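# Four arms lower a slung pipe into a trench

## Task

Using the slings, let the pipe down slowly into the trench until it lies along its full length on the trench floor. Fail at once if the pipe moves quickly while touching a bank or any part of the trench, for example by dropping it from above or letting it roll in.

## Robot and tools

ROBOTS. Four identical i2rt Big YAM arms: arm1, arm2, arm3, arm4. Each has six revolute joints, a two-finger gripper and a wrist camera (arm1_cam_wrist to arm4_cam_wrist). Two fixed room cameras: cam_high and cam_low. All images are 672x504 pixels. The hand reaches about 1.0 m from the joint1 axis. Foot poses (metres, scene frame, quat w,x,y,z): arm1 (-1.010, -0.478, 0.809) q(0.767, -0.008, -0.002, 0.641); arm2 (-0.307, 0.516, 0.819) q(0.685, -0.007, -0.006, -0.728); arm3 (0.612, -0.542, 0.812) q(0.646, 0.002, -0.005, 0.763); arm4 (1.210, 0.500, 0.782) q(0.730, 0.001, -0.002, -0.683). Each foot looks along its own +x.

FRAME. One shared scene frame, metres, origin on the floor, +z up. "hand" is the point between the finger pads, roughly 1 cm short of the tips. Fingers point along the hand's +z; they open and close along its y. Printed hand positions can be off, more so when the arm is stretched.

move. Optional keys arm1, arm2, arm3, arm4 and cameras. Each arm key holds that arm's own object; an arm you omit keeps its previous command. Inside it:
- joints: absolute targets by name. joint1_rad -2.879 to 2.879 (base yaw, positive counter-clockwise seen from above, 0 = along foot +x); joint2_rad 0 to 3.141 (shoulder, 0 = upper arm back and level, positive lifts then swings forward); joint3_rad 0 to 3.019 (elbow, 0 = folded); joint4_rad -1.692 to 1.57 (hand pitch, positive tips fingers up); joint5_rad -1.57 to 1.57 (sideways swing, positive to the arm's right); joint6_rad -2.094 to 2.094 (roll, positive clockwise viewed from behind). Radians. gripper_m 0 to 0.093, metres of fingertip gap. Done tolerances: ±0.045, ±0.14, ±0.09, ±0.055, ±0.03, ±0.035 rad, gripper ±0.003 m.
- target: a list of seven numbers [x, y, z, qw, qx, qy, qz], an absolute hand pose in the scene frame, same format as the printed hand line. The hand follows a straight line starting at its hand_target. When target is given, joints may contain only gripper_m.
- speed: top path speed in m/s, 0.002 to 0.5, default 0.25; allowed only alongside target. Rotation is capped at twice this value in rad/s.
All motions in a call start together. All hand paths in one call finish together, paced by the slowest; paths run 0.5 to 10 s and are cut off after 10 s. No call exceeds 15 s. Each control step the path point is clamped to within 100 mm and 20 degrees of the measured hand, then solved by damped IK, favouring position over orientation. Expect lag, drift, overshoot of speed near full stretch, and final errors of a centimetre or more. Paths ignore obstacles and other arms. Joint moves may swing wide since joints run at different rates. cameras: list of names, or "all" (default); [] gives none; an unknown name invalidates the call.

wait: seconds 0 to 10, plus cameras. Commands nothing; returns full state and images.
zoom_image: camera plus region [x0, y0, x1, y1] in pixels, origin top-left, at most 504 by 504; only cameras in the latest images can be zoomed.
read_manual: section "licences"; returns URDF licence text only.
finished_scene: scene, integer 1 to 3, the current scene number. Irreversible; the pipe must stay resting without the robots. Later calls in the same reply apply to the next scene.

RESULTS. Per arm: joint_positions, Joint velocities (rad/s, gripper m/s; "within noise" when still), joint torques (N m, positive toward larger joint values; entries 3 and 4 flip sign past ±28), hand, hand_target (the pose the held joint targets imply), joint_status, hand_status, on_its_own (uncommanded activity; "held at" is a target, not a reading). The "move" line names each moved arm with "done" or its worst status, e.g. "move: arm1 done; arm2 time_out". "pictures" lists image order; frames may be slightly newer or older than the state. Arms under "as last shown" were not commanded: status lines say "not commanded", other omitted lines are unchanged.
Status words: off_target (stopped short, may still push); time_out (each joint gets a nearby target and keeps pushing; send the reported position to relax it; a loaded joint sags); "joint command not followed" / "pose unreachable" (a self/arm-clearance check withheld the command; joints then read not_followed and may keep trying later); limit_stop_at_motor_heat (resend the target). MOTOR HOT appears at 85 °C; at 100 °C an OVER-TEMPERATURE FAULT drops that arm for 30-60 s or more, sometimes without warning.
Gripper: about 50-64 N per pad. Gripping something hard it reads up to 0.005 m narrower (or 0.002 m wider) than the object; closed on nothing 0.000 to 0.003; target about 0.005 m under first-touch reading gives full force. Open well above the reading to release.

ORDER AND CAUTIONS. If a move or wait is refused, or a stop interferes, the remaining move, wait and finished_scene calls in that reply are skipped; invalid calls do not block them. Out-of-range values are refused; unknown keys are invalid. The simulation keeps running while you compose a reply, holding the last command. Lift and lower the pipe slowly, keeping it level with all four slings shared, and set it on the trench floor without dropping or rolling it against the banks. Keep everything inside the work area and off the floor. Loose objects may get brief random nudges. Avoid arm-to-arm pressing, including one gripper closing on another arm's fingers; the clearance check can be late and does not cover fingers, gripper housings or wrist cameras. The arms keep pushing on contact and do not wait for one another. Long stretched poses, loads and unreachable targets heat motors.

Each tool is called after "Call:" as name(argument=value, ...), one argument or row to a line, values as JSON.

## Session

Call:
move(
  arm1={"target": [-0.655, -0.45, 0.68, 0, 0.7071, -0.7071, 0], "speed": 0.4, "joints": {"gripper_m": 0.085}},
  arm2={"target": [-0.705, 0.235, 0.69, 0, 0.7071, 0.7071, 0], "speed": 0.4, "joints": {"gripper_m": 0.085}},
  arm3={"target": [0.887, -0.465, 0.68, 0, 0.7071, -0.7071, 0], "speed": 0.4, "joints": {"gripper_m": 0.085}},
  arm4={"target": [0.855, 0.225, 0.69, 0, 0.7071, 0.7071, 0], "speed": 0.4, "joints": {"gripper_m": 0.085}},
)

Scene clock: 2.87 s.
Joint torques (N m): arm1=[1.08 -13.27 4.59 0.87 0.04 -0.09] | arm2=[-1.14 -19.43 8.27 -0.4 -0.09 0.18] | arm3=[1.85 -13.16 2.97 0.35 -0.07 0.09] | arm4=[0.91 -15.91 6.98 0.46 0.11 0.01]
Heat: arm1: hottest joint2_rad 30 °C; arm2: hottest joint3_rad 29 °C; arm3: hottest joint2_rad 29 °C; arm4: hottest joint5_rad 29 °C.
move: arm1 off_target; arm2 off_target; arm3 off_target; arm4 off_target
Joint velocities: within noise
arm1.joint_positions: joint1_rad=-1.322 joint2_rad=+1.903 joint3_rad=+0.716 joint4_rad=-0.418 joint5_rad=-0.013 joint6_rad=-1.482 gripper_m=+0.08510
arm1.joint_status: all done
arm1.hand: x=-0.6654 y=-0.4532 z=+0.6797 quat_wxyz=(+0.007, +0.701, -0.713, -0.008) (m; scene frame)
arm1.hand_target: x=-0.6551 y=-0.4500 z=+0.6802 quat_wxyz=(+0.000, +0.707, -0.707, +0.000) (m; scene frame)
arm1.hand_status: off_target (0.011 m and 1.6 deg from the pose sent, 0.731 m and 55.0 deg at the start)
arm2.joint_positions: joint1_rad=-0.885 joint2_rad=+2.108 joint3_rad=+1.104 joint4_rad=-0.623 joint5_rad=+0.012 joint6_rad=-0.962 gripper_m=+0.08507
arm2.joint_status: all done
arm2.hand: x=-0.6860 y=+0.2436 z=+0.6782 quat_wxyz=(-0.004, -0.701, -0.713, -0.022) (m; scene frame)
arm2.hand_target: x=-0.7048 y=+0.2354 z=+0.6905 quat_wxyz=(+0.000, -0.707, -0.707, +0.000) (m; scene frame)
arm2.hand_status: off_target (0.024 m and 2.7 deg from the pose sent, 0.811 m and 70.3 deg at the start)
arm3.joint_positions: joint1_rad=-1.467 joint2_rad=+1.834 joint3_rad=+0.516 joint4_rad=-0.290 joint5_rad=+0.005 joint6_rad=-1.300 gripper_m=+0.08510
arm3.joint_status: all done
arm3.hand: x=+0.8755 y=-0.4700 z=+0.6765 quat_wxyz=(+0.013, +0.706, -0.708, -0.009) (m; scene frame)
arm3.hand_target: x=+0.8870 y=-0.4650 z=+0.6802 quat_wxyz=(+0.000, +0.707, -0.707, +0.000) (m; scene frame)
arm3.hand_status: off_target (0.013 m and 1.8 deg from the pose sent, 0.754 m and 68.3 deg at the start)
arm4.joint_positions: joint1_rad=-0.983 joint2_rad=+1.950 joint3_rad=+0.968 joint4_rad=-0.651 joint5_rad=+0.002 joint6_rad=-0.898 gripper_m=+0.08512
arm4.joint_status: all done
arm4.hand: x=+0.8748 y=+0.2438 z=+0.6751 quat_wxyz=(-0.005, -0.714, -0.700, -0.032) (m; scene frame)
arm4.hand_target: x=+0.8558 y=+0.2254 z=+0.6907 quat_wxyz=(+0.000, -0.707, -0.707, +0.000) (m; scene frame)
arm4.hand_status: off_target (0.031 m and 3.9 deg from the pose sent, 0.822 m and 75.3 deg at the start)
pictures: arm1_cam_wrist, arm2_cam_wrist, arm3_cam_wrist, arm4_cam_wrist, cam_high, cam_low

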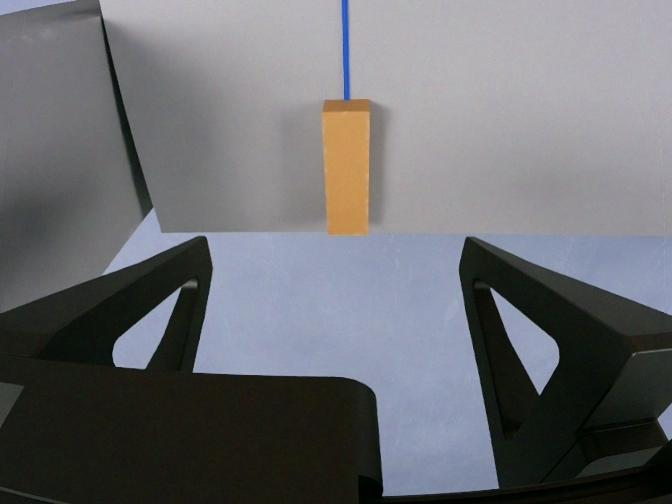

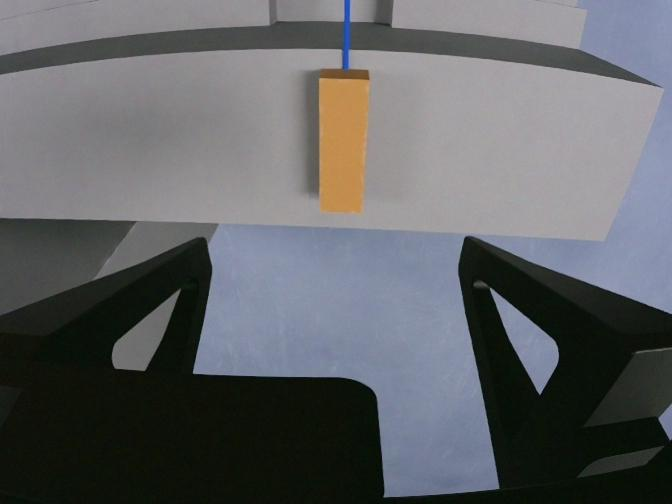

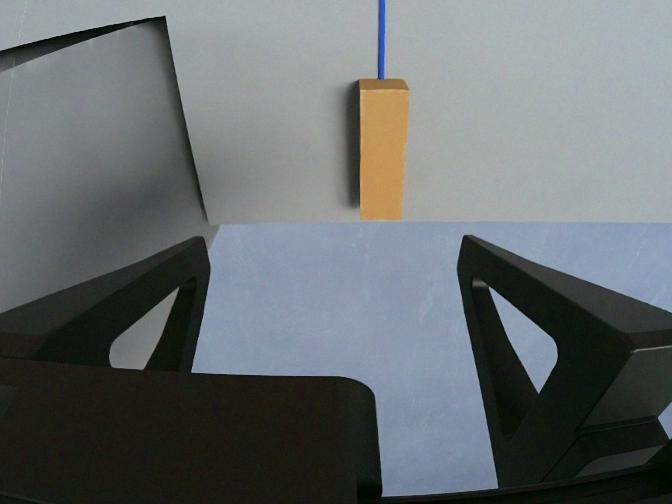

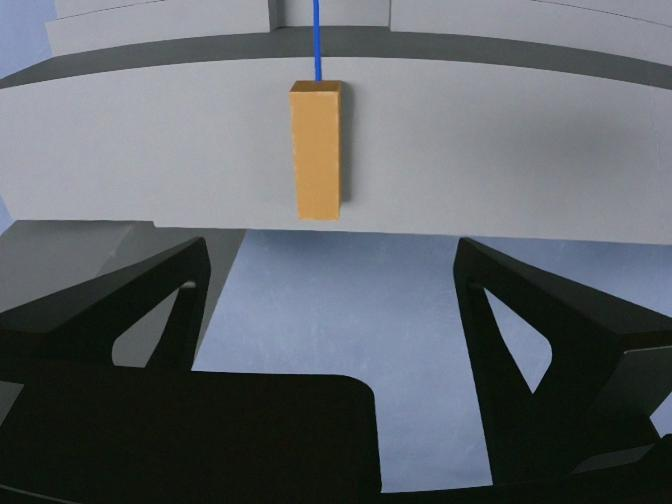

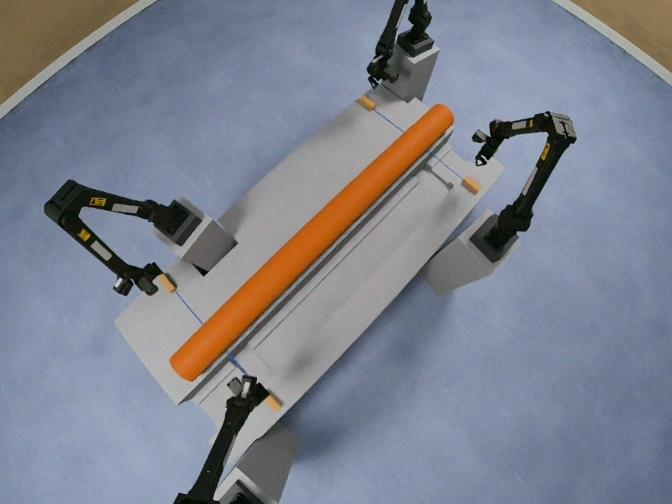

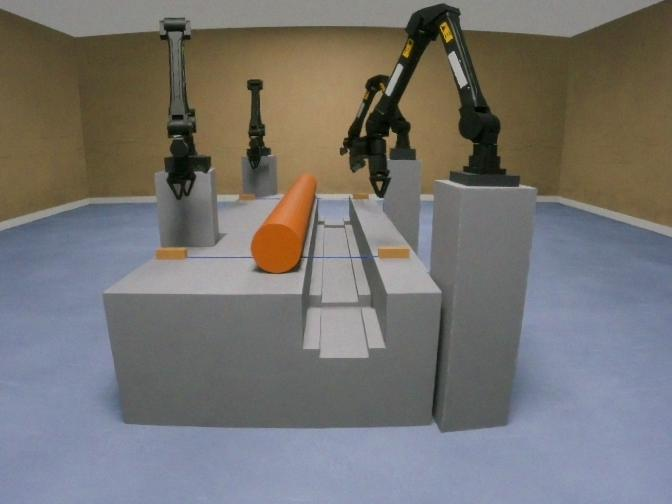

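Call:
move(
  arm1={"target": [-0.661, -0.453, 0.474, 0, 0.7071, -0.7071, 0], "speed": 0.25},
  arm2={"target": [-0.699, 0.233, 0.483, 0, 0.7071, 0.7071, 0], "speed": 0.25},
  arm3={"target": [0.906, -0.4635, 0.481, 0, 0.7071, -0.7071, 0], "speed": 0.25},
  arm4={"target": [0.885, 0.226, 0.486, 0, 0.7071, 0.7071, 0], "speed": 0.25},
  cameras=["arm1_cam_wrist", "arm2_cam_wrist", "arm3_cam_wrist", "arm4_cam_wrist"],
)

Call:
move(
  arm1={"joints": {"gripper_m": 0.012}},
  arm2={"joints": {"gripper_m": 0.012}},
  arm3={"joints": {"gripper_m": 0.012}},
  arm4={"joints": {"gripper_m": 0.012}},
  cameras=["cam_low"],
)

Scene clock: 15.23 s.
Joint torques (N m): arm1=[0.85 -15.03 -0.05 0.73 0 -0.09] | arm2=[-0.73 -20.19 4.48 0.02 -0.1 0.2] | arm3=[0.32 -17.08 -1.18 0.38 -0.08 -0.07] | arm4=[0.91 -16.79 2.44 0.64 0.09 0.31]
Heat: arm1: hottest joint2_rad 31 °C; arm2: hottest joint3_rad 30 °C; arm3: hottest joint2_rad 29 °C; arm4: hottest joint3_rad 29 °C.
move: arm1 done; arm2 off_target; arm3 done; arm4 off_target
Joint velocities: within noise
arm1.joint_positions: joint1_rad=-1.322 joint2_rad=+2.531 joint3_rad=+0.907 joint4_rad=+0.038 joint5_rad=-0.013 joint6_rad=-1.484 gripper_m=+0.08510
arm1.joint_status: not commanded
arm1.hand: x=-0.6599 y=-0.4549 z=+0.4781 quat_wxyz=(+0.000, +0.701, -0.713, -0.002) (m; scene frame)
arm1.hand_target: x=-0.6610 y=-0.4530 z=+0.4741 quat_wxyz=(+0.000, +0.707, -0.707, +0.000) (m; scene frame)
arm1.hand_status: done (0.005 m and 0.9 deg from the pose sent, 0.206 m and 1.6 deg at the start)
arm2.joint_positions: joint1_rad=-0.885 joint2_rad=+2.596 joint3_rad=+1.271 joint4_rad=-0.298 joint5_rad=+0.012 joint6_rad=-0.956 gripper_m=+0.08507
arm2.joint_status: not commanded
arm2.hand: x=-0.6827 y=+0.2428 z=+0.4776 quat_wxyz=(-0.004, -0.703, -0.711, -0.020) (m; scene frame)
arm2.hand_target: x=-0.6988 y=+0.2333 z=+0.4834 quat_wxyz=(+0.000, -0.707, -0.707, +0.000) (m; scene frame)
arm2.hand_status: off_target (0.020 m and 2.4 deg from the pose sent, 0.196 m and 2.7 deg at the start)
arm3.joint_positions: joint1_rad=-1.467 joint2_rad=+2.540 joint3_rad=+0.788 joint4_rad=+0.165 joint5_rad=+0.006 joint6_rad=-1.304 gripper_m=+0.08510
arm3.joint_status: not commanded
arm3.hand: x=+0.9024 y=-0.4610 z=+0.4808 quat_wxyz=(+0.004, +0.708, -0.706, -0.004) (m; scene frame)
arm3.hand_target: x=+0.9060 y=-0.4635 z=+0.4810 quat_wxyz=(+0.000, +0.707, -0.707, +0.000) (m; scene frame)
arm3.hand_status: done (0.004 m and 0.6 deg from the pose sent, 0.198 m and 1.8 deg at the start)
arm4.joint_positions: joint1_rad=-0.946 joint2_rad=+2.445 joint3_rad=+1.034 joint4_rad=-0.200 joint5_rad=+0.002 joint6_rad=-0.884 gripper_m=+0.08512
arm4.joint_status: not commanded
arm4.hand: x=+0.8968 y=+0.2403 z=+0.4798 quat_wxyz=(-0.003, -0.705, -0.708, -0.021) (m; scene frame)
arm4.hand_target: x=+0.8852 y=+0.2261 z=+0.4863 quat_wxyz=(+0.000, -0.707, -0.707, +0.000) (m; scene frame)
arm4.hand_status: off_target (0.020 m and 2.4 deg from the pose sent, 0.190 m and 3.9 deg at the start)
pictures: arm1_cam_wrist, arm2_cam_wrist, arm3_cam_wrist, arm4_cam_wrist

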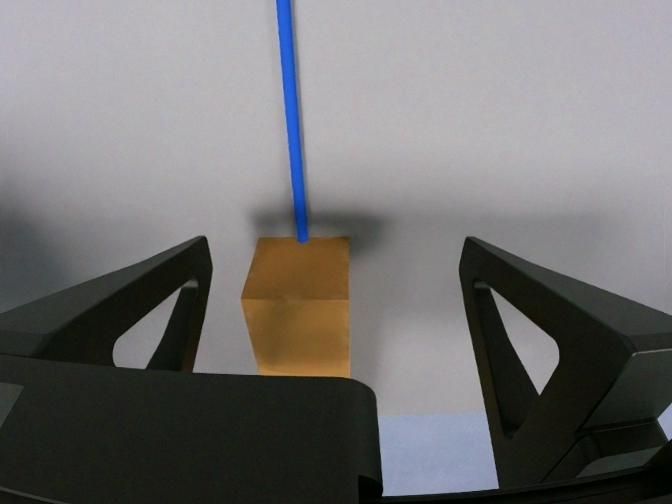

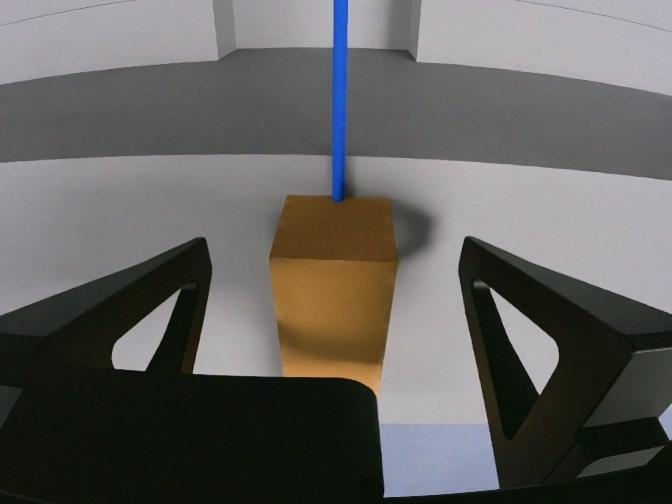

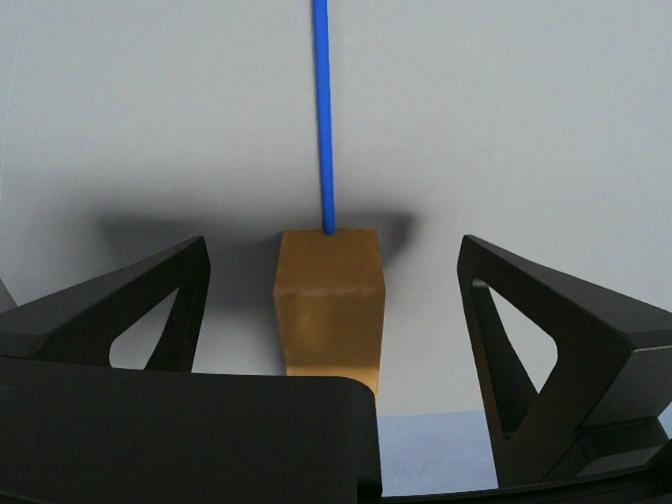

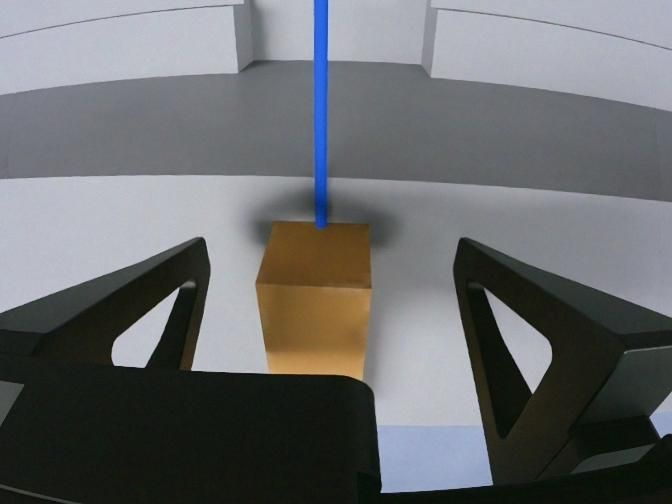

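Scene clock: 15.90 s.
Joint torques (N m): arm1=[0.97 -14.56 0.01 1.06 -0.03 -0.1] | arm2=[-0.79 -20.19 4.41 -0.02 -0.09 0.21] | arm3=[0.67 -17.03 -1.17 0.35 -0.08 -0.06] | arm4=[1.03 -16.91 2.39 0.61 0.09 0.29]
Heat: arm1: hottest joint2_rad 31 °C; arm2: hottest joint3_rad 30 °C; arm3: hottest joint2_rad 29 °C; arm4: hottest joint3_rad 29 °C.
move: arm1 off_target; arm2 off_target; arm3 off_target; arm4 off_target
Joint velocities: within noise
arm1.joint_positions: joint1_rad=-1.322 joint2_rad=+2.531 joint3_rad=+0.907 joint4_rad=+0.038 joint5_rad=-0.012 joint6_rad=-1.484 gripper_m=+0.03146
arm1.joint_status: gripper_m off_target (ended at +0.03149, target +0.01200)
arm1.hand: x=-0.6598 y=-0.4549 z=+0.4781 quat_wxyz=(+0.000, +0.702, -0.712, -0.001) (m; scene frame)
arm1.hand_target: x=-0.6609 y=-0.4531 z=+0.4741 quat_wxyz=(+0.000, +0.707, -0.707, +0.000) (m; scene frame)
arm1.hand_status: not commanded
arm2.joint_positions: joint1_rad=-0.885 joint2_rad=+2.596 joint3_rad=+1.272 joint4_rad=-0.297 joint5_rad=+0.012 joint6_rad=-0.956 gripper_m=+0.03438
arm2.joint_status: gripper_m off_target (ended at +0.03441, target +0.01200)
arm2.hand: x=-0.6835 y=+0.2422 z=+0.4778 quat_wxyz=(-0.004, -0.704, -0.710, -0.019) (m; scene frame)
arm2.hand_target: x=-0.6989 y=+0.2332 z=+0.4834 quat_wxyz=(+0.000, -0.707, -0.707, +0.000) (m; scene frame)
arm2.hand_status: not commanded
arm3.joint_positions: joint1_rad=-1.467 joint2_rad=+2.540 joint3_rad=+0.788 joint4_rad=+0.166 joint5_rad=+0.006 joint6_rad=-1.305 gripper_m=+0.03246
arm3.joint_status: gripper_m off_target (ended at +0.03249, target +0.01200)
arm3.hand: x=+0.9025 y=-0.4610 z=+0.4808 quat_wxyz=(+0.003, +0.708, -0.706, -0.004) (m; scene frame)
arm3.hand_target: x=+0.9060 y=-0.4635 z=+0.4810 quat_wxyz=(+0.000, +0.707, -0.707, +0.000) (m; scene frame)
arm3.hand_status: not commanded
arm4.joint_positions: joint1_rad=-0.946 joint2_rad=+2.445 joint3_rad=+1.035 joint4_rad=-0.200 joint5_rad=+0.002 joint6_rad=-0.883 gripper_m=+0.03410
arm4.joint_status: gripper_m off_target (ended at +0.03413, target +0.01200)
arm4.hand: x=+0.8965 y=+0.2401 z=+0.4798 quat_wxyz=(-0.003, -0.706, -0.708, -0.020) (m; scene frame)
arm4.hand_target: x=+0.8852 y=+0.2261 z=+0.4863 quat_wxyz=(+0.000, -0.707, -0.707, +0.000) (m; scene frame)
arm4.hand_status: not commanded
pictures: cam_low

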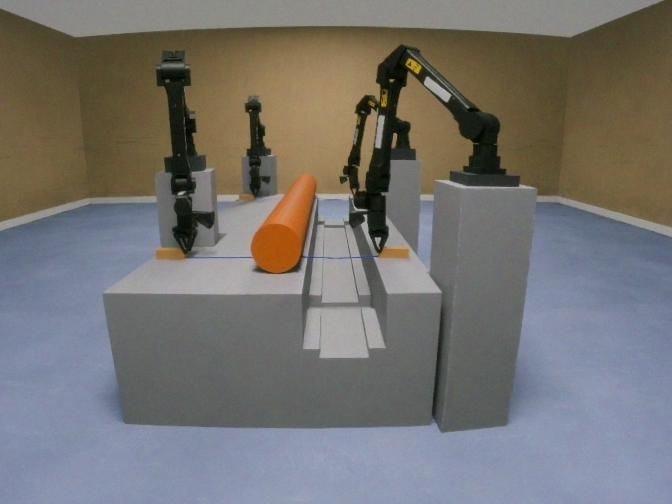

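Call:
move(
  arm1={"target": [-0.649, -0.272, 0.735, 0, 0.7071, -0.7071, 0], "speed": 0.18},
  arm2={"target": [-0.690, 0.032, 0.745, 0, 0.7071, 0.7071, 0], "speed": 0.18},
  arm3={"target": [0.9125, -0.272, 0.738, 0, 0.7071, -0.7071, 0], "speed": 0.18},
  arm4={"target": [0.8865, 0.032, 0.752, 0, 0.7071, 0.7071, 0], "speed": 0.18},
  cameras=[],
)

Call:
move(
  arm1={"target": [-0.637, -0.252, 0.89, 0, 0.7071, -0.7071, 0], "speed": 0.1},
  arm2={"target": [-0.690, 0.032, 0.91, 0, 0.7071, 0.7071, 0], "speed": 0.1},
  arm3={"target": [0.9215, -0.252, 0.89, 0, 0.7071, -0.7071, 0], "speed": 0.1},
  arm4={"target": [0.8865, 0.032, 0.91, 0, 0.7071, 0.7071, 0], "speed": 0.1},
  cameras=["cam_low"],
)

Call:
zoom_image(
  camera="cam_low",
  region=[170, 130, 420, 300],
)

Scene clock: 25.23 s.
Joint torques (N m): arm1=[-0.32 -15.62 6.91 -0.01 -0.07 0.08] | arm2=[-0.21 -23.82 11.97 -1.01 -0.12 0.21] | arm3=[1.49 -17.49 6.12 -0.38 -0.2 0.06] | arm4=[0.62 -20.25 9.52 -0.38 0.11 0.3]
Heat: arm1: hottest joint2_rad 31 °C; arm2: hottest joint2_rad 31 °C; arm3: hottest joint2_rad 29 °C; arm4: hottest joint3_rad 29 °C.
move: arm1 off_target; arm2 off_target; arm3 off_target; arm4 off_target
Joint velocities: within noise
arm1.joint_positions: joint1_rad=-0.879 joint2_rad=+1.853 joint3_rad=+0.887 joint4_rad=-0.630 joint5_rad=-0.016 joint6_rad=-1.064 gripper_m=+0.03146
arm1.joint_status: not commanded
arm1.hand: x=-0.6587 y=-0.2787 z=+0.7272 quat_wxyz=(+0.008, +0.710, -0.705, -0.003) (m; scene frame)
arm1.hand_target: x=-0.6491 y=-0.2721 z=+0.7351 quat_wxyz=(+0.000, +0.707, -0.707, +0.000) (m; scene frame)
arm1.hand_status: off_target (0.014 m and 1.1 deg from the pose sent, 0.316 m and 0.9 deg at the start)
arm2.joint_positions: joint1_rad=-0.612 joint2_rad=+2.252 joint3_rad=+1.568 joint4_rad=-0.947 joint5_rad=+0.009 joint6_rad=-0.675 gripper_m=+0.03439
arm2.joint_status: not commanded
arm2.hand: x=-0.6791 y=+0.0509 z=+0.7229 quat_wxyz=(+0.002, -0.706, -0.708, -0.023) (m; scene frame)
arm2.hand_target: x=-0.6894 y=+0.0327 z=+0.7454 quat_wxyz=(+0.000, -0.707, -0.707, +0.000) (m; scene frame)
arm2.hand_status: off_target (0.031 m and 2.6 deg from the pose sent, 0.340 m and 2.3 deg at the start)
arm3.joint_positions: joint1_rad=-1.004 joint2_rad=+1.839 joint3_rad=+0.854 joint4_rad=-0.619 joint5_rad=+0.005 joint6_rad=-0.844 gripper_m=+0.03246
arm3.joint_status: not commanded
arm3.hand: x=+0.9036 y=-0.2816 z=+0.7289 quat_wxyz=(+0.012, +0.709, -0.705, -0.001) (m; scene frame)
arm3.hand_target: x=+0.9123 y=-0.2721 z=+0.7380 quat_wxyz=(+0.000, +0.707, -0.707, +0.000) (m; scene frame)
arm3.hand_status: off_target (0.016 m and 1.5 deg from the pose sent, 0.319 m and 0.6 deg at the start)
arm4.joint_positions: joint1_rad=-0.674 joint2_rad=+2.067 joint3_rad=+1.387 joint4_rad=-0.943 joint5_rad=+0.003 joint6_rad=-0.617 gripper_m=+0.03410
arm4.joint_status: not commanded
arm4.hand: x=+0.8972 y=+0.0519 z=+0.7271 quat_wxyz=(+0.003, -0.704, -0.710, -0.026) (m; scene frame)
arm4.hand_target: x=+0.8871 y=+0.0329 z=+0.7523 quat_wxyz=(+0.000, -0.707, -0.707, +0.000) (m; scene frame)
arm4.hand_status: off_target (0.034 m and 3.1 deg from the pose sent, 0.343 m and 2.4 deg at the start)
pictures: none
No camera images: "cameras" was empty.

Scene clock: 27.53 s.
Joint torques (N m): arm1=[-1.38 -21.07 12.64 -1.72 0.77 0.08] | arm2=[-0.5 -34.37 11.03 -2.69 -0.01 0.12] | arm3=[0.67 -24.7 10.81 -2.18 0.34 0.06] | arm4=[0.09 -29.51 11.12 -2.26 0.27 0.26]
Heat: arm1: hottest joint2_rad 31 °C; arm2: hottest joint2_rad 32 °C; arm3: hottest joint2_rad 30 °C; arm4: hottest joint3_rad 30 °C.
move: arm1 off_target; arm2 off_target; arm3 off_target; arm4 off_target
Joint velocities: within noise
arm1.joint_positions: joint1_rad=-0.841 joint2_rad=+1.689 joint3_rad=+1.013 joint4_rad=-1.015 joint5_rad=-0.035 joint6_rad=-1.041 gripper_m=+0.03146
arm1.joint_status: not commanded
arm1.hand: x=-0.6705 y=-0.2624 z=+0.8273 quat_wxyz=(+0.052, +0.713, -0.699, -0.023) (m; scene frame)
arm1.hand_target: x=-0.6405 y=-0.2536 z=+0.8877 quat_wxyz=(-0.001, +0.707, -0.707, +0.000) (m; scene frame)
arm1.hand_status: off_target (0.072 m and 6.6 deg from the pose sent, 0.166 m and 1.1 deg at the start)
arm2.joint_positions: joint1_rad=-0.597 joint2_rad=+2.203 joint3_rad=+1.568 joint4_rad=-1.069 joint5_rad=+0.006 joint6_rad=-0.661 gripper_m=+0.03439
arm2.joint_status: not commanded
arm2.hand: x=-0.6602 y=+0.0607 z=+0.7536 quat_wxyz=(+0.006, -0.705, -0.707, -0.059) (m; scene frame)
arm2.hand_target: x=-0.6763 y=+0.0457 z=+0.8438 quat_wxyz=(+0.000, -0.707, -0.707, +0.000) (m; scene frame)
arm2.hand_status: off_target (0.162 m and 6.8 deg from the pose sent, 0.188 m and 2.6 deg at the start; pose on its path clipped on 40 of 69 steps)
arm3.joint_positions: joint1_rad=-0.972 joint2_rad=+1.673 joint3_rad=+0.992 joint4_rad=-1.007 joint5_rad=-0.007 joint6_rad=-0.817 gripper_m=+0.03246
arm3.joint_status: not commanded
arm3.hand: x=+0.8973 y=-0.2679 z=+0.8312 quat_wxyz=(+0.054, +0.710, -0.702, -0.007) (m; scene frame)
arm3.hand_target: x=+0.9192 y=-0.2539 z=+0.8874 quat_wxyz=(+0.000, +0.707, -0.707, +0.000) (m; scene frame)
arm3.hand_status: off_target (0.066 m and 6.2 deg from the pose sent, 0.165 m and 1.4 deg at the start)
arm4.joint_positions: joint1_rad=-0.658 joint2_rad=+2.000 joint3_rad=+1.395 joint4_rad=-1.099 joint5_rad=-0.002 joint6_rad=-0.606 gripper_m=+0.03410
arm4.joint_status: not commanded
arm4.hand: x=+0.9179 y=+0.0661 z=+0.7674 quat_wxyz=(+0.009, -0.700, -0.711, -0.066) (m; scene frame)
arm4.hand_target: x=+0.9002 y=+0.0477 z=+0.8570 quat_wxyz=(+0.000, -0.707, -0.707, +0.000) (m; scene frame)
arm4.hand_status: off_target (0.150 m and 7.7 deg from the pose sent, 0.184 m and 3.1 deg at the start; pose on its path clipped on 40 of 69 steps)
pictures: cam_low

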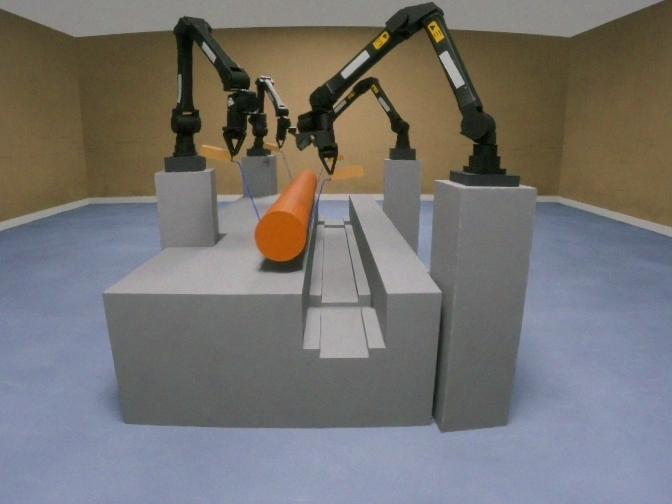

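Scaled by 2.016.

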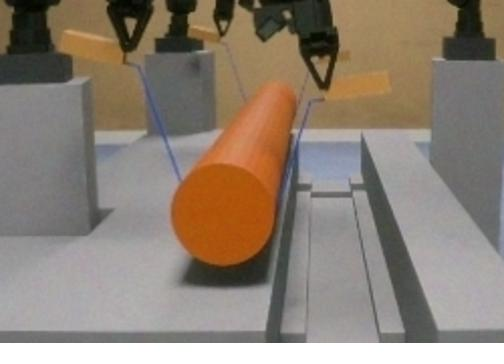

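Call:
move(
  arm1={"target": [-0.632, -0.047, 0.90, 0, 0.7071, -0.7071, 0], "speed": 0.1},
  arm2={"target": [-0.684, 0.240, 0.86, 0, 0.7071, 0.7071, 0], "speed": 0.1},
  arm3={"target": [0.923, -0.047, 0.90, 0, 0.7071, -0.7071, 0], "speed": 0.1},
  arm4={"target": [0.888, 0.240, 0.86, 0, 0.7071, 0.7071, 0], "speed": 0.1},
  cameras=[],
)

Call:
move(
  arm1={"target": [-0.632, -0.045, 0.75, 0, 0.7071, -0.7071, 0], "speed": 0.15},
  arm2={"target": [-0.684, 0.242, 0.71, 0, 0.7071, 0.7071, 0], "speed": 0.15},
  arm3={"target": [0.923, -0.045, 0.75, 0, 0.7071, -0.7071, 0], "speed": 0.15},
  arm4={"target": [0.888, 0.242, 0.71, 0, 0.7071, 0.7071, 0], "speed": 0.15},
  cameras=["cam_high", "cam_low"],
)

Call:
zoom_image(
  camera="cam_low",
  region=[230, 150, 450, 370],
)

Scene clock: 36.93 s.
Joint torques (N m): arm1=[-2.49 -25.82 14.3 -1.51 0.58 0.07] | arm2=[-2.32 -25.52 10.24 -1.35 0.13 -0.02] | arm3=[0.32 -32.03 12.48 -2.15 0.21 0.08] | arm4=[-1.08 -20.78 8.68 -0.66 0.37 -0.05]
Heat: arm1: hottest joint2_rad 32 °C; arm2: hottest joint2_rad 36 °C; arm3: hottest joint2_rad 31 °C; arm4: hottest joint3_rad 31 °C.
move: arm1 off_target; arm2 off_target; arm3 off_target; arm4 off_target
Joint velocities: within noise
arm1.joint_positions: joint1_rad=-0.528 joint2_rad=+1.969 joint3_rad=+1.459 joint4_rad=-1.167 joint5_rad=-0.031 joint6_rad=-0.737 gripper_m=+0.03145
arm1.joint_status: not commanded
arm1.hand: x=-0.6649 y=-0.0647 z=+0.8325 quat_wxyz=(+0.052, +0.716, -0.696, -0.004) (m; scene frame)
arm1.hand_target: x=-0.6355 y=-0.0508 z=+0.8993 quat_wxyz=(-0.001, +0.707, -0.707, +0.000) (m; scene frame)
arm1.hand_status: off_target (0.077 m and 6.2 deg from the pose sent, 0.231 m and 6.6 deg at the start)
arm2.joint_positions: joint1_rad=-0.848 joint2_rad=+1.843 joint3_rad=+1.115 joint4_rad=-0.969 joint5_rad=+0.008 joint6_rad=-0.915 gripper_m=+0.03439
arm2.joint_status: not commanded
arm2.hand: x=-0.6579 y=+0.2450 z=+0.8035 quat_wxyz=(-0.010, -0.703, -0.708, -0.057) (m; scene frame)
arm2.hand_target: x=-0.6820 y=+0.2410 z=+0.8574 quat_wxyz=(+0.001, -0.707, -0.707, +0.000) (m; scene frame)
arm2.hand_status: off_target (0.062 m and 6.6 deg from the pose sent, 0.210 m and 6.8 deg at the start)
arm3.joint_positions: joint1_rad=-0.714 joint2_rad=+2.033 joint3_rad=+1.519 joint4_rad=-1.185 joint5_rad=-0.006 joint6_rad=-0.563 gripper_m=+0.03246
arm3.joint_status: not commanded
arm3.hand: x=+0.8997 y=-0.0704 z=+0.8251 quat_wxyz=(+0.058, +0.711, -0.701, +0.009) (m; scene frame)
arm3.hand_target: x=+0.9203 y=-0.0512 z=+0.8986 quat_wxyz=(-0.001, +0.707, -0.707, +0.000) (m; scene frame)
arm3.hand_status: off_target (0.082 m and 6.8 deg from the pose sent, 0.233 m and 6.3 deg at the start)
arm4.joint_positions: joint1_rad=-0.932 joint2_rad=+1.644 joint3_rad=+0.993 joint4_rad=-1.033 joint5_rad=-0.002 joint6_rad=-0.869 gripper_m=+0.03410
arm4.joint_status: not commanded
arm4.hand: x=+0.9101 y=+0.2451 z=+0.8088 quat_wxyz=(-0.008, -0.705, -0.707, -0.057) (m; scene frame)
arm4.hand_target: x=+0.8898 y=+0.2409 z=+0.8575 quat_wxyz=(+0.001, -0.707, -0.707, +0.000) (m; scene frame)
arm4.hand_status: off_target (0.056 m and 6.6 deg from the pose sent, 0.199 m and 7.7 deg at the start)
pictures: none
No camera images: "cameras" was empty.

Scene clock: 38.57 s.
Joint torques (N m): arm1=[-1.61 -28.04 8.23 -0.44 0.56 0.12] | arm2=[-2.84 -24.94 6.05 -0.98 0.05 -0.02] | arm3=[0.44 -33.55 7.23 -1.16 0.21 0.07] | arm4=[-1.49 -20.13 5.14 -0.36 0.31 -0.03]
Heat: arm1: hottest joint2_rad 32 °C; arm2: hottest joint2_rad 36 °C; arm3: hottest joint2_rad 32 °C; arm4: hottest joint3_rad 31 °C.
move: arm1 off_target; arm2 off_target; arm3 off_target; arm4 off_target
Joint velocities: within noise
arm1.joint_positions: joint1_rad=-0.527 joint2_rad=+2.184 joint3_rad=+1.413 joint4_rad=-0.882 joint5_rad=-0.031 joint6_rad=-0.731 gripper_m=+0.03145
arm1.joint_status: not commanded
arm1.hand: x=-0.6568 y=-0.0579 z=+0.6999 quat_wxyz=(+0.041, +0.715, -0.698, -0.005) (m; scene frame)
arm1.hand_target: x=-0.6331 y=-0.0462 z=+0.7489 quat_wxyz=(+0.000, +0.707, -0.707, +0.000) (m; scene frame)
arm1.hand_status: off_target (0.057 m and 4.9 deg from the pose sent, 0.091 m and 6.2 deg at the start)
arm2.joint_positions: joint1_rad=-0.849 joint2_rad=+2.103 joint3_rad=+1.052 joint4_rad=-0.613 joint5_rad=+0.010 joint6_rad=-0.926 gripper_m=+0.03439
arm2.joint_status: not commanded
arm2.hand: x=-0.6555 y=+0.2456 z=+0.6707 quat_wxyz=(-0.007, -0.701, -0.712, -0.040) (m; scene frame)
arm2.hand_target: x=-0.6830 y=+0.2427 z=+0.7081 quat_wxyz=(+0.001, -0.707, -0.707, +0.000) (m; scene frame)
arm2.hand_status: off_target (0.049 m and 4.7 deg from the pose sent, 0.097 m and 6.6 deg at the start)
arm3.joint_positions: joint1_rad=-0.714 joint2_rad=+2.239 joint3_rad=+1.462 joint4_rad=-0.895 joint5_rad=-0.006 joint6_rad=-0.562 gripper_m=+0.03246
arm3.joint_status: not commanded
arm3.hand: x=+0.9023 y=-0.0655 z=+0.6907 quat_wxyz=(+0.046, +0.711, -0.702, +0.006) (m; scene frame)
arm3.hand_target: x=+0.9219 y=-0.0467 z=+0.7481 quat_wxyz=(+0.000, +0.707, -0.707, +0.000) (m; scene frame)
arm3.hand_status: off_target (0.066 m and 5.3 deg from the pose sent, 0.083 m and 6.8 deg at the start)
arm4.joint_positions: joint1_rad=-0.933 joint2_rad=+1.906 joint3_rad=+0.882 joint4_rad=-0.626 joint5_rad=-0.001 joint6_rad=-0.876 gripper_m=+0.03410
arm4.joint_status: not commanded
arm4.hand: x=+0.9131 y=+0.2476 z=+0.6756 quat_wxyz=(-0.006, -0.703, -0.710, -0.040) (m; scene frame)
arm4.hand_target: x=+0.8888 y=+0.2425 z=+0.7083 quat_wxyz=(+0.001, -0.707, -0.707, +0.000) (m; scene frame)
arm4.hand_status: off_target (0.043 m and 4.7 deg from the pose sent, 0.101 m and 6.6 deg at the start)
pictures: cam_high, cam_low

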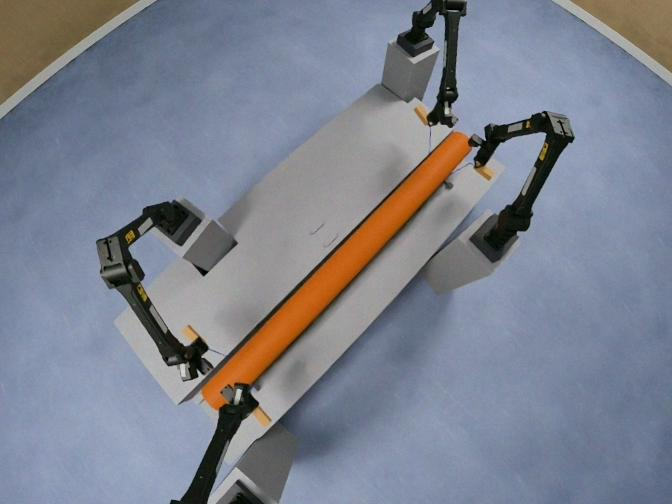

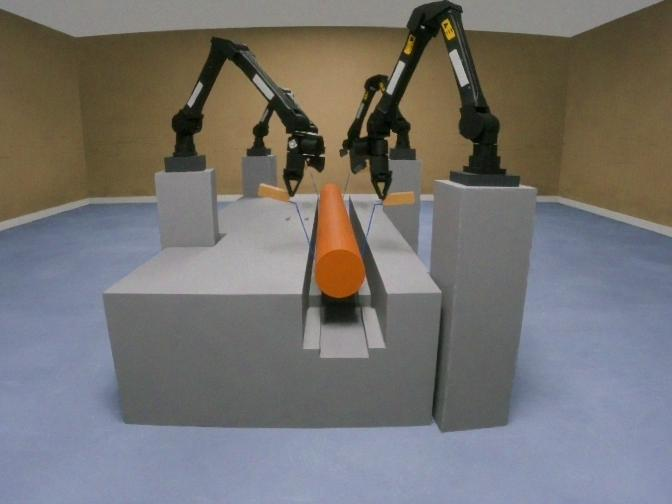

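Scaled by 2.291.

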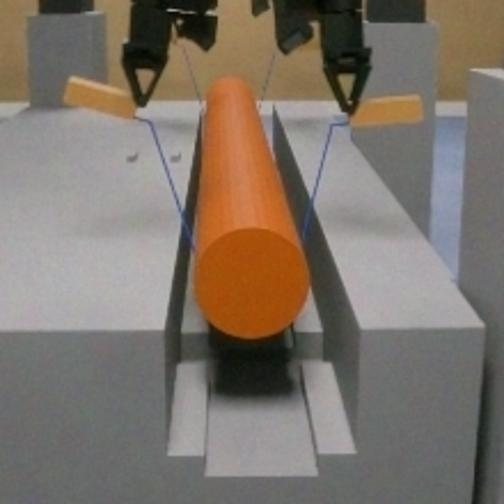

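Call:
move(
  arm1={"target": [-0.645, -0.059, 0.481, 0, 0.7071, -0.7071, 0], "speed": 0.06},
  arm2={"target": [-0.681, 0.256, 0.486, 0, 0.7071, 0.7071, 0], "speed": 0.06},
  arm3={"target": [0.914, -0.049, 0.484, 0, 0.7071, -0.7071, 0], "speed": 0.06},
  arm4={"target": [0.889, 0.260, 0.485, 0, 0.7071, 0.7071, 0], "speed": 0.06},
  cameras=["cam_low"],
)

Call:
zoom_image(
  camera="cam_low",
  region=[230, 150, 450, 370],
)

Scene clock: 46.93 s.
Joint torques (N m): arm1=[-0.56 -19.9 5.85 0.9 0.09 0.07] | arm2=[-1.61 -18.55 4.08 0.02 -0.08 0.08] | arm3=[0.79 -25.47 5.86 0.31 0 0.09] | arm4=[-0.44 -15.15 2.14 0.65 0.11 -0.02]
Heat: arm1: hottest joint2_rad 33 °C; arm2: hottest joint2_rad 35 °C; arm3: hottest joint2_rad 33 °C; arm4: hottest joint3_rad 31 °C.
move: arm1 off_target; arm2 off_target; arm3 off_target; arm4 off_target
Joint velocities: within noise
arm1.joint_positions: joint1_rad=-0.530 joint2_rad=+2.595 joint3_rad=+1.490 joint4_rad=-0.476 joint5_rad=-0.019 joint6_rad=-0.721 gripper_m=+0.03145
arm1.joint_status: not commanded
arm1.hand: x=-0.6508 y=-0.0617 z=+0.4921 quat_wxyz=(+0.004, +0.712, -0.703, -0.001) (m; scene frame)
arm1.hand_target: x=-0.6452 y=-0.0592 z=+0.4814 quat_wxyz=(+0.000, +0.707, -0.707, +0.000) (m; scene frame)
arm1.hand_status: off_target (0.013 m and 0.9 deg from the pose sent, 0.219 m and 4.9 deg at the start)
arm2.joint_positions: joint1_rad=-0.893 joint2_rad=+2.560 joint3_rad=+1.179 joint4_rad=-0.233 joint5_rad=+0.012 joint6_rad=-0.960 gripper_m=+0.03439
arm2.joint_status: not commanded
arm2.hand: x=-0.6656 y=+0.2593 z=+0.4855 quat_wxyz=(-0.003, -0.705, -0.709, -0.015) (m; scene frame)
arm2.hand_target: x=-0.6809 y=+0.2561 z=+0.4864 quat_wxyz=(+0.000, -0.707, -0.707, +0.000) (m; scene frame)
arm2.hand_status: off_target (0.016 m and 1.8 deg from the pose sent, 0.187 m and 4.7 deg at the start)
arm3.joint_positions: joint1_rad=-0.710 joint2_rad=+2.651 joint3_rad=+1.579 joint4_rad=-0.533 joint5_rad=-0.002 joint6_rad=-0.556 gripper_m=+0.03246
arm3.joint_status: not commanded
arm3.hand: x=+0.9048 y=-0.0584 z=+0.4856 quat_wxyz=(+0.012, +0.711, -0.703, +0.001) (m; scene frame)
arm3.hand_target: x=+0.9138 y=-0.0493 z=+0.4844 quat_wxyz=(+0.000, +0.707, -0.707, +0.000) (m; scene frame)
arm3.hand_status: off_target (0.013 m and 1.5 deg from the pose sent, 0.208 m and 5.3 deg at the start)
arm4.joint_positions: joint1_rad=-0.984 joint2_rad=+2.425 joint3_rad=+0.966 joint4_rad=-0.140 joint5_rad=+0.002 joint6_rad=-0.916 gripper_m=+0.03410
arm4.joint_status: not commanded
arm4.hand: x=+0.9026 y=+0.2643 z=+0.4839 quat_wxyz=(-0.003, -0.708, -0.706, -0.015) (m; scene frame)
arm4.hand_target: x=+0.8891 y=+0.2602 z=+0.4852 quat_wxyz=(+0.000, -0.707, -0.707, +0.000) (m; scene frame)
arm4.hand_status: off_target (0.014 m and 1.7 deg from the pose sent, 0.193 m and 4.7 deg at the start)
pictures: cam_low

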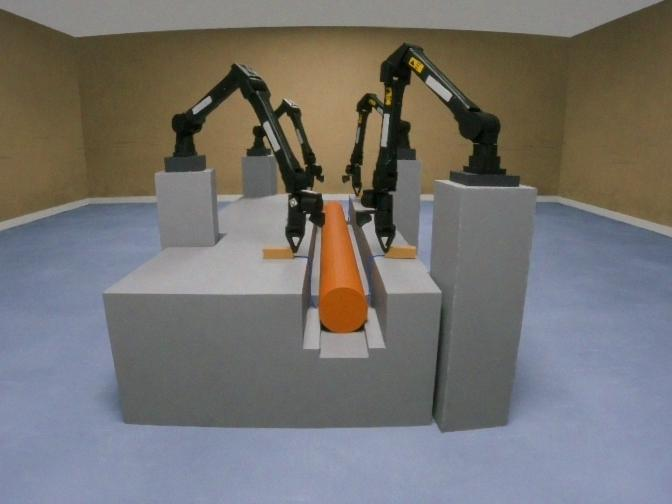

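Scaled by 2.291.

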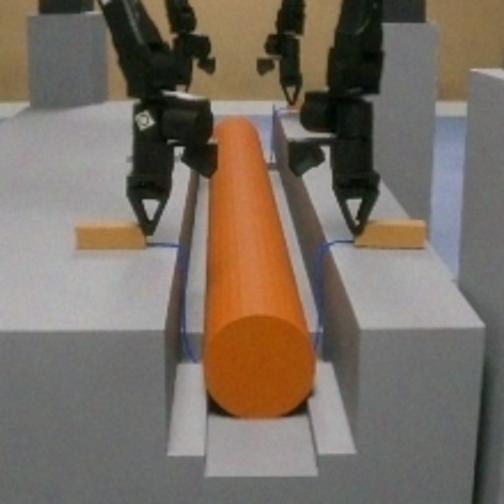

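Call:
move(
  arm1={"joints": {"gripper_m": 0.07}},
  arm2={"joints": {"gripper_m": 0.07}},
  arm3={"joints": {"gripper_m": 0.07}},
  arm4={"joints": {"gripper_m": 0.07}},
  cameras=["cam_low"],
)

Call:
zoom_image(
  camera="cam_low",
  region=[230, 150, 450, 370],
)

Call:
finished_scene(
  scene=3,
)

Scene clock: 60.70 s.
Joint torques (N m): arm1=[-0.38 -19.78 6.01 0.88 0.02 0.08] | arm2=[-1.61 -18.49 4.03 0.05 -0.08 0.06] | arm3=[0.91 -25.29 5.79 0.32 -0.01 0.09] | arm4=[-0.5 -15.09 2.14 0.64 0.11 0]
Heat: arm1: hottest joint2_rad 34 °C; arm2: hottest joint2_rad 34 °C; arm3: hottest joint2_rad 33 °C; arm4: hottest joint2_rad 30 °C.
move: arm1 done; arm2 done; arm3 done; arm4 done
Joint velocities: within noise
arm1.joint_positions: joint1_rad=-0.530 joint2_rad=+2.595 joint3_rad=+1.490 joint4_rad=-0.476 joint5_rad=-0.019 joint6_rad=-0.720 gripper_m=+0.06992
arm1.joint_status: all done
arm1.hand: x=-0.6507 y=-0.0615 z=+0.4922 quat_wxyz=(+0.004, +0.711, -0.703, -0.001) (m; scene frame)
arm1.hand_target: x=-0.6453 y=-0.0592 z=+0.4814 quat_wxyz=(+0.000, +0.707, -0.707, +0.000) (m; scene frame)
arm1.hand_status: not commanded
arm2.joint_positions: joint1_rad=-0.893 joint2_rad=+2.560 joint3_rad=+1.179 joint4_rad=-0.233 joint5_rad=+0.012 joint6_rad=-0.961 gripper_m=+0.06996
arm2.joint_status: all done
arm2.hand: x=-0.6657 y=+0.2595 z=+0.4855 quat_wxyz=(-0.003, -0.705, -0.709, -0.015) (m; scene frame)
arm2.hand_target: x=-0.6809 y=+0.2562 z=+0.4864 quat_wxyz=(+0.000, -0.707, -0.707, +0.000) (m; scene frame)
arm2.hand_status: not commanded
arm3.joint_positions: joint1_rad=-0.710 joint2_rad=+2.651 joint3_rad=+1.581 joint4_rad=-0.533 joint5_rad=-0.001 joint6_rad=-0.556 gripper_m=+0.06993
arm3.joint_status: all done
arm3.hand: x=+0.9053 y=-0.0576 z=+0.4859 quat_wxyz=(+0.011, +0.711, -0.703, +0.001) (m; scene frame)
arm3.hand_target: x=+0.9139 y=-0.0492 z=+0.4844 quat_wxyz=(+0.000, +0.707, -0.707, +0.000) (m; scene frame)
arm3.hand_status: not commanded
arm4.joint_positions: joint1_rad=-0.984 joint2_rad=+2.425 joint3_rad=+0.966 joint4_rad=-0.140 joint5_rad=+0.003 joint6_rad=-0.917 gripper_m=+0.06991
arm4.joint_status: all done
arm4.hand: x=+0.9025 y=+0.2644 z=+0.4839 quat_wxyz=(-0.003, -0.708, -0.706, -0.015) (m; scene frame)
arm4.hand_target: x=+0.8891 y=+0.2602 z=+0.4852 quat_wxyz=(+0.000, -0.707, -0.707, +0.000) (m; scene frame)
arm4.hand_status: not commanded
pictures: cam_low

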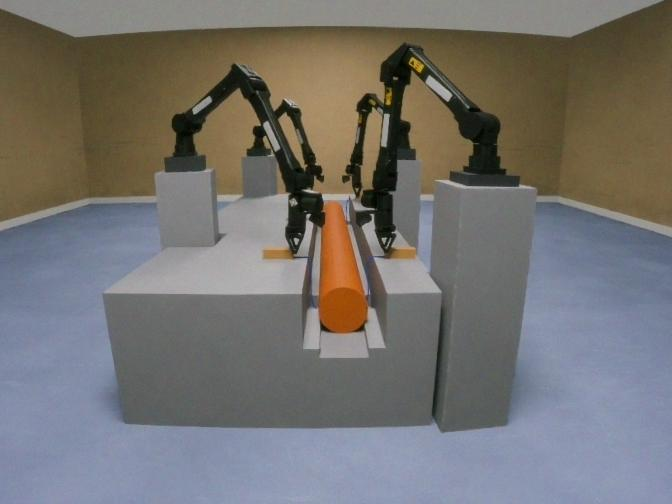

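Scaled by 2.291.

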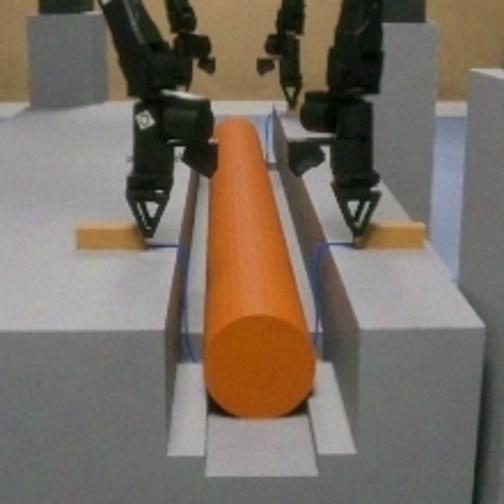

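The scene is finished: the task was done.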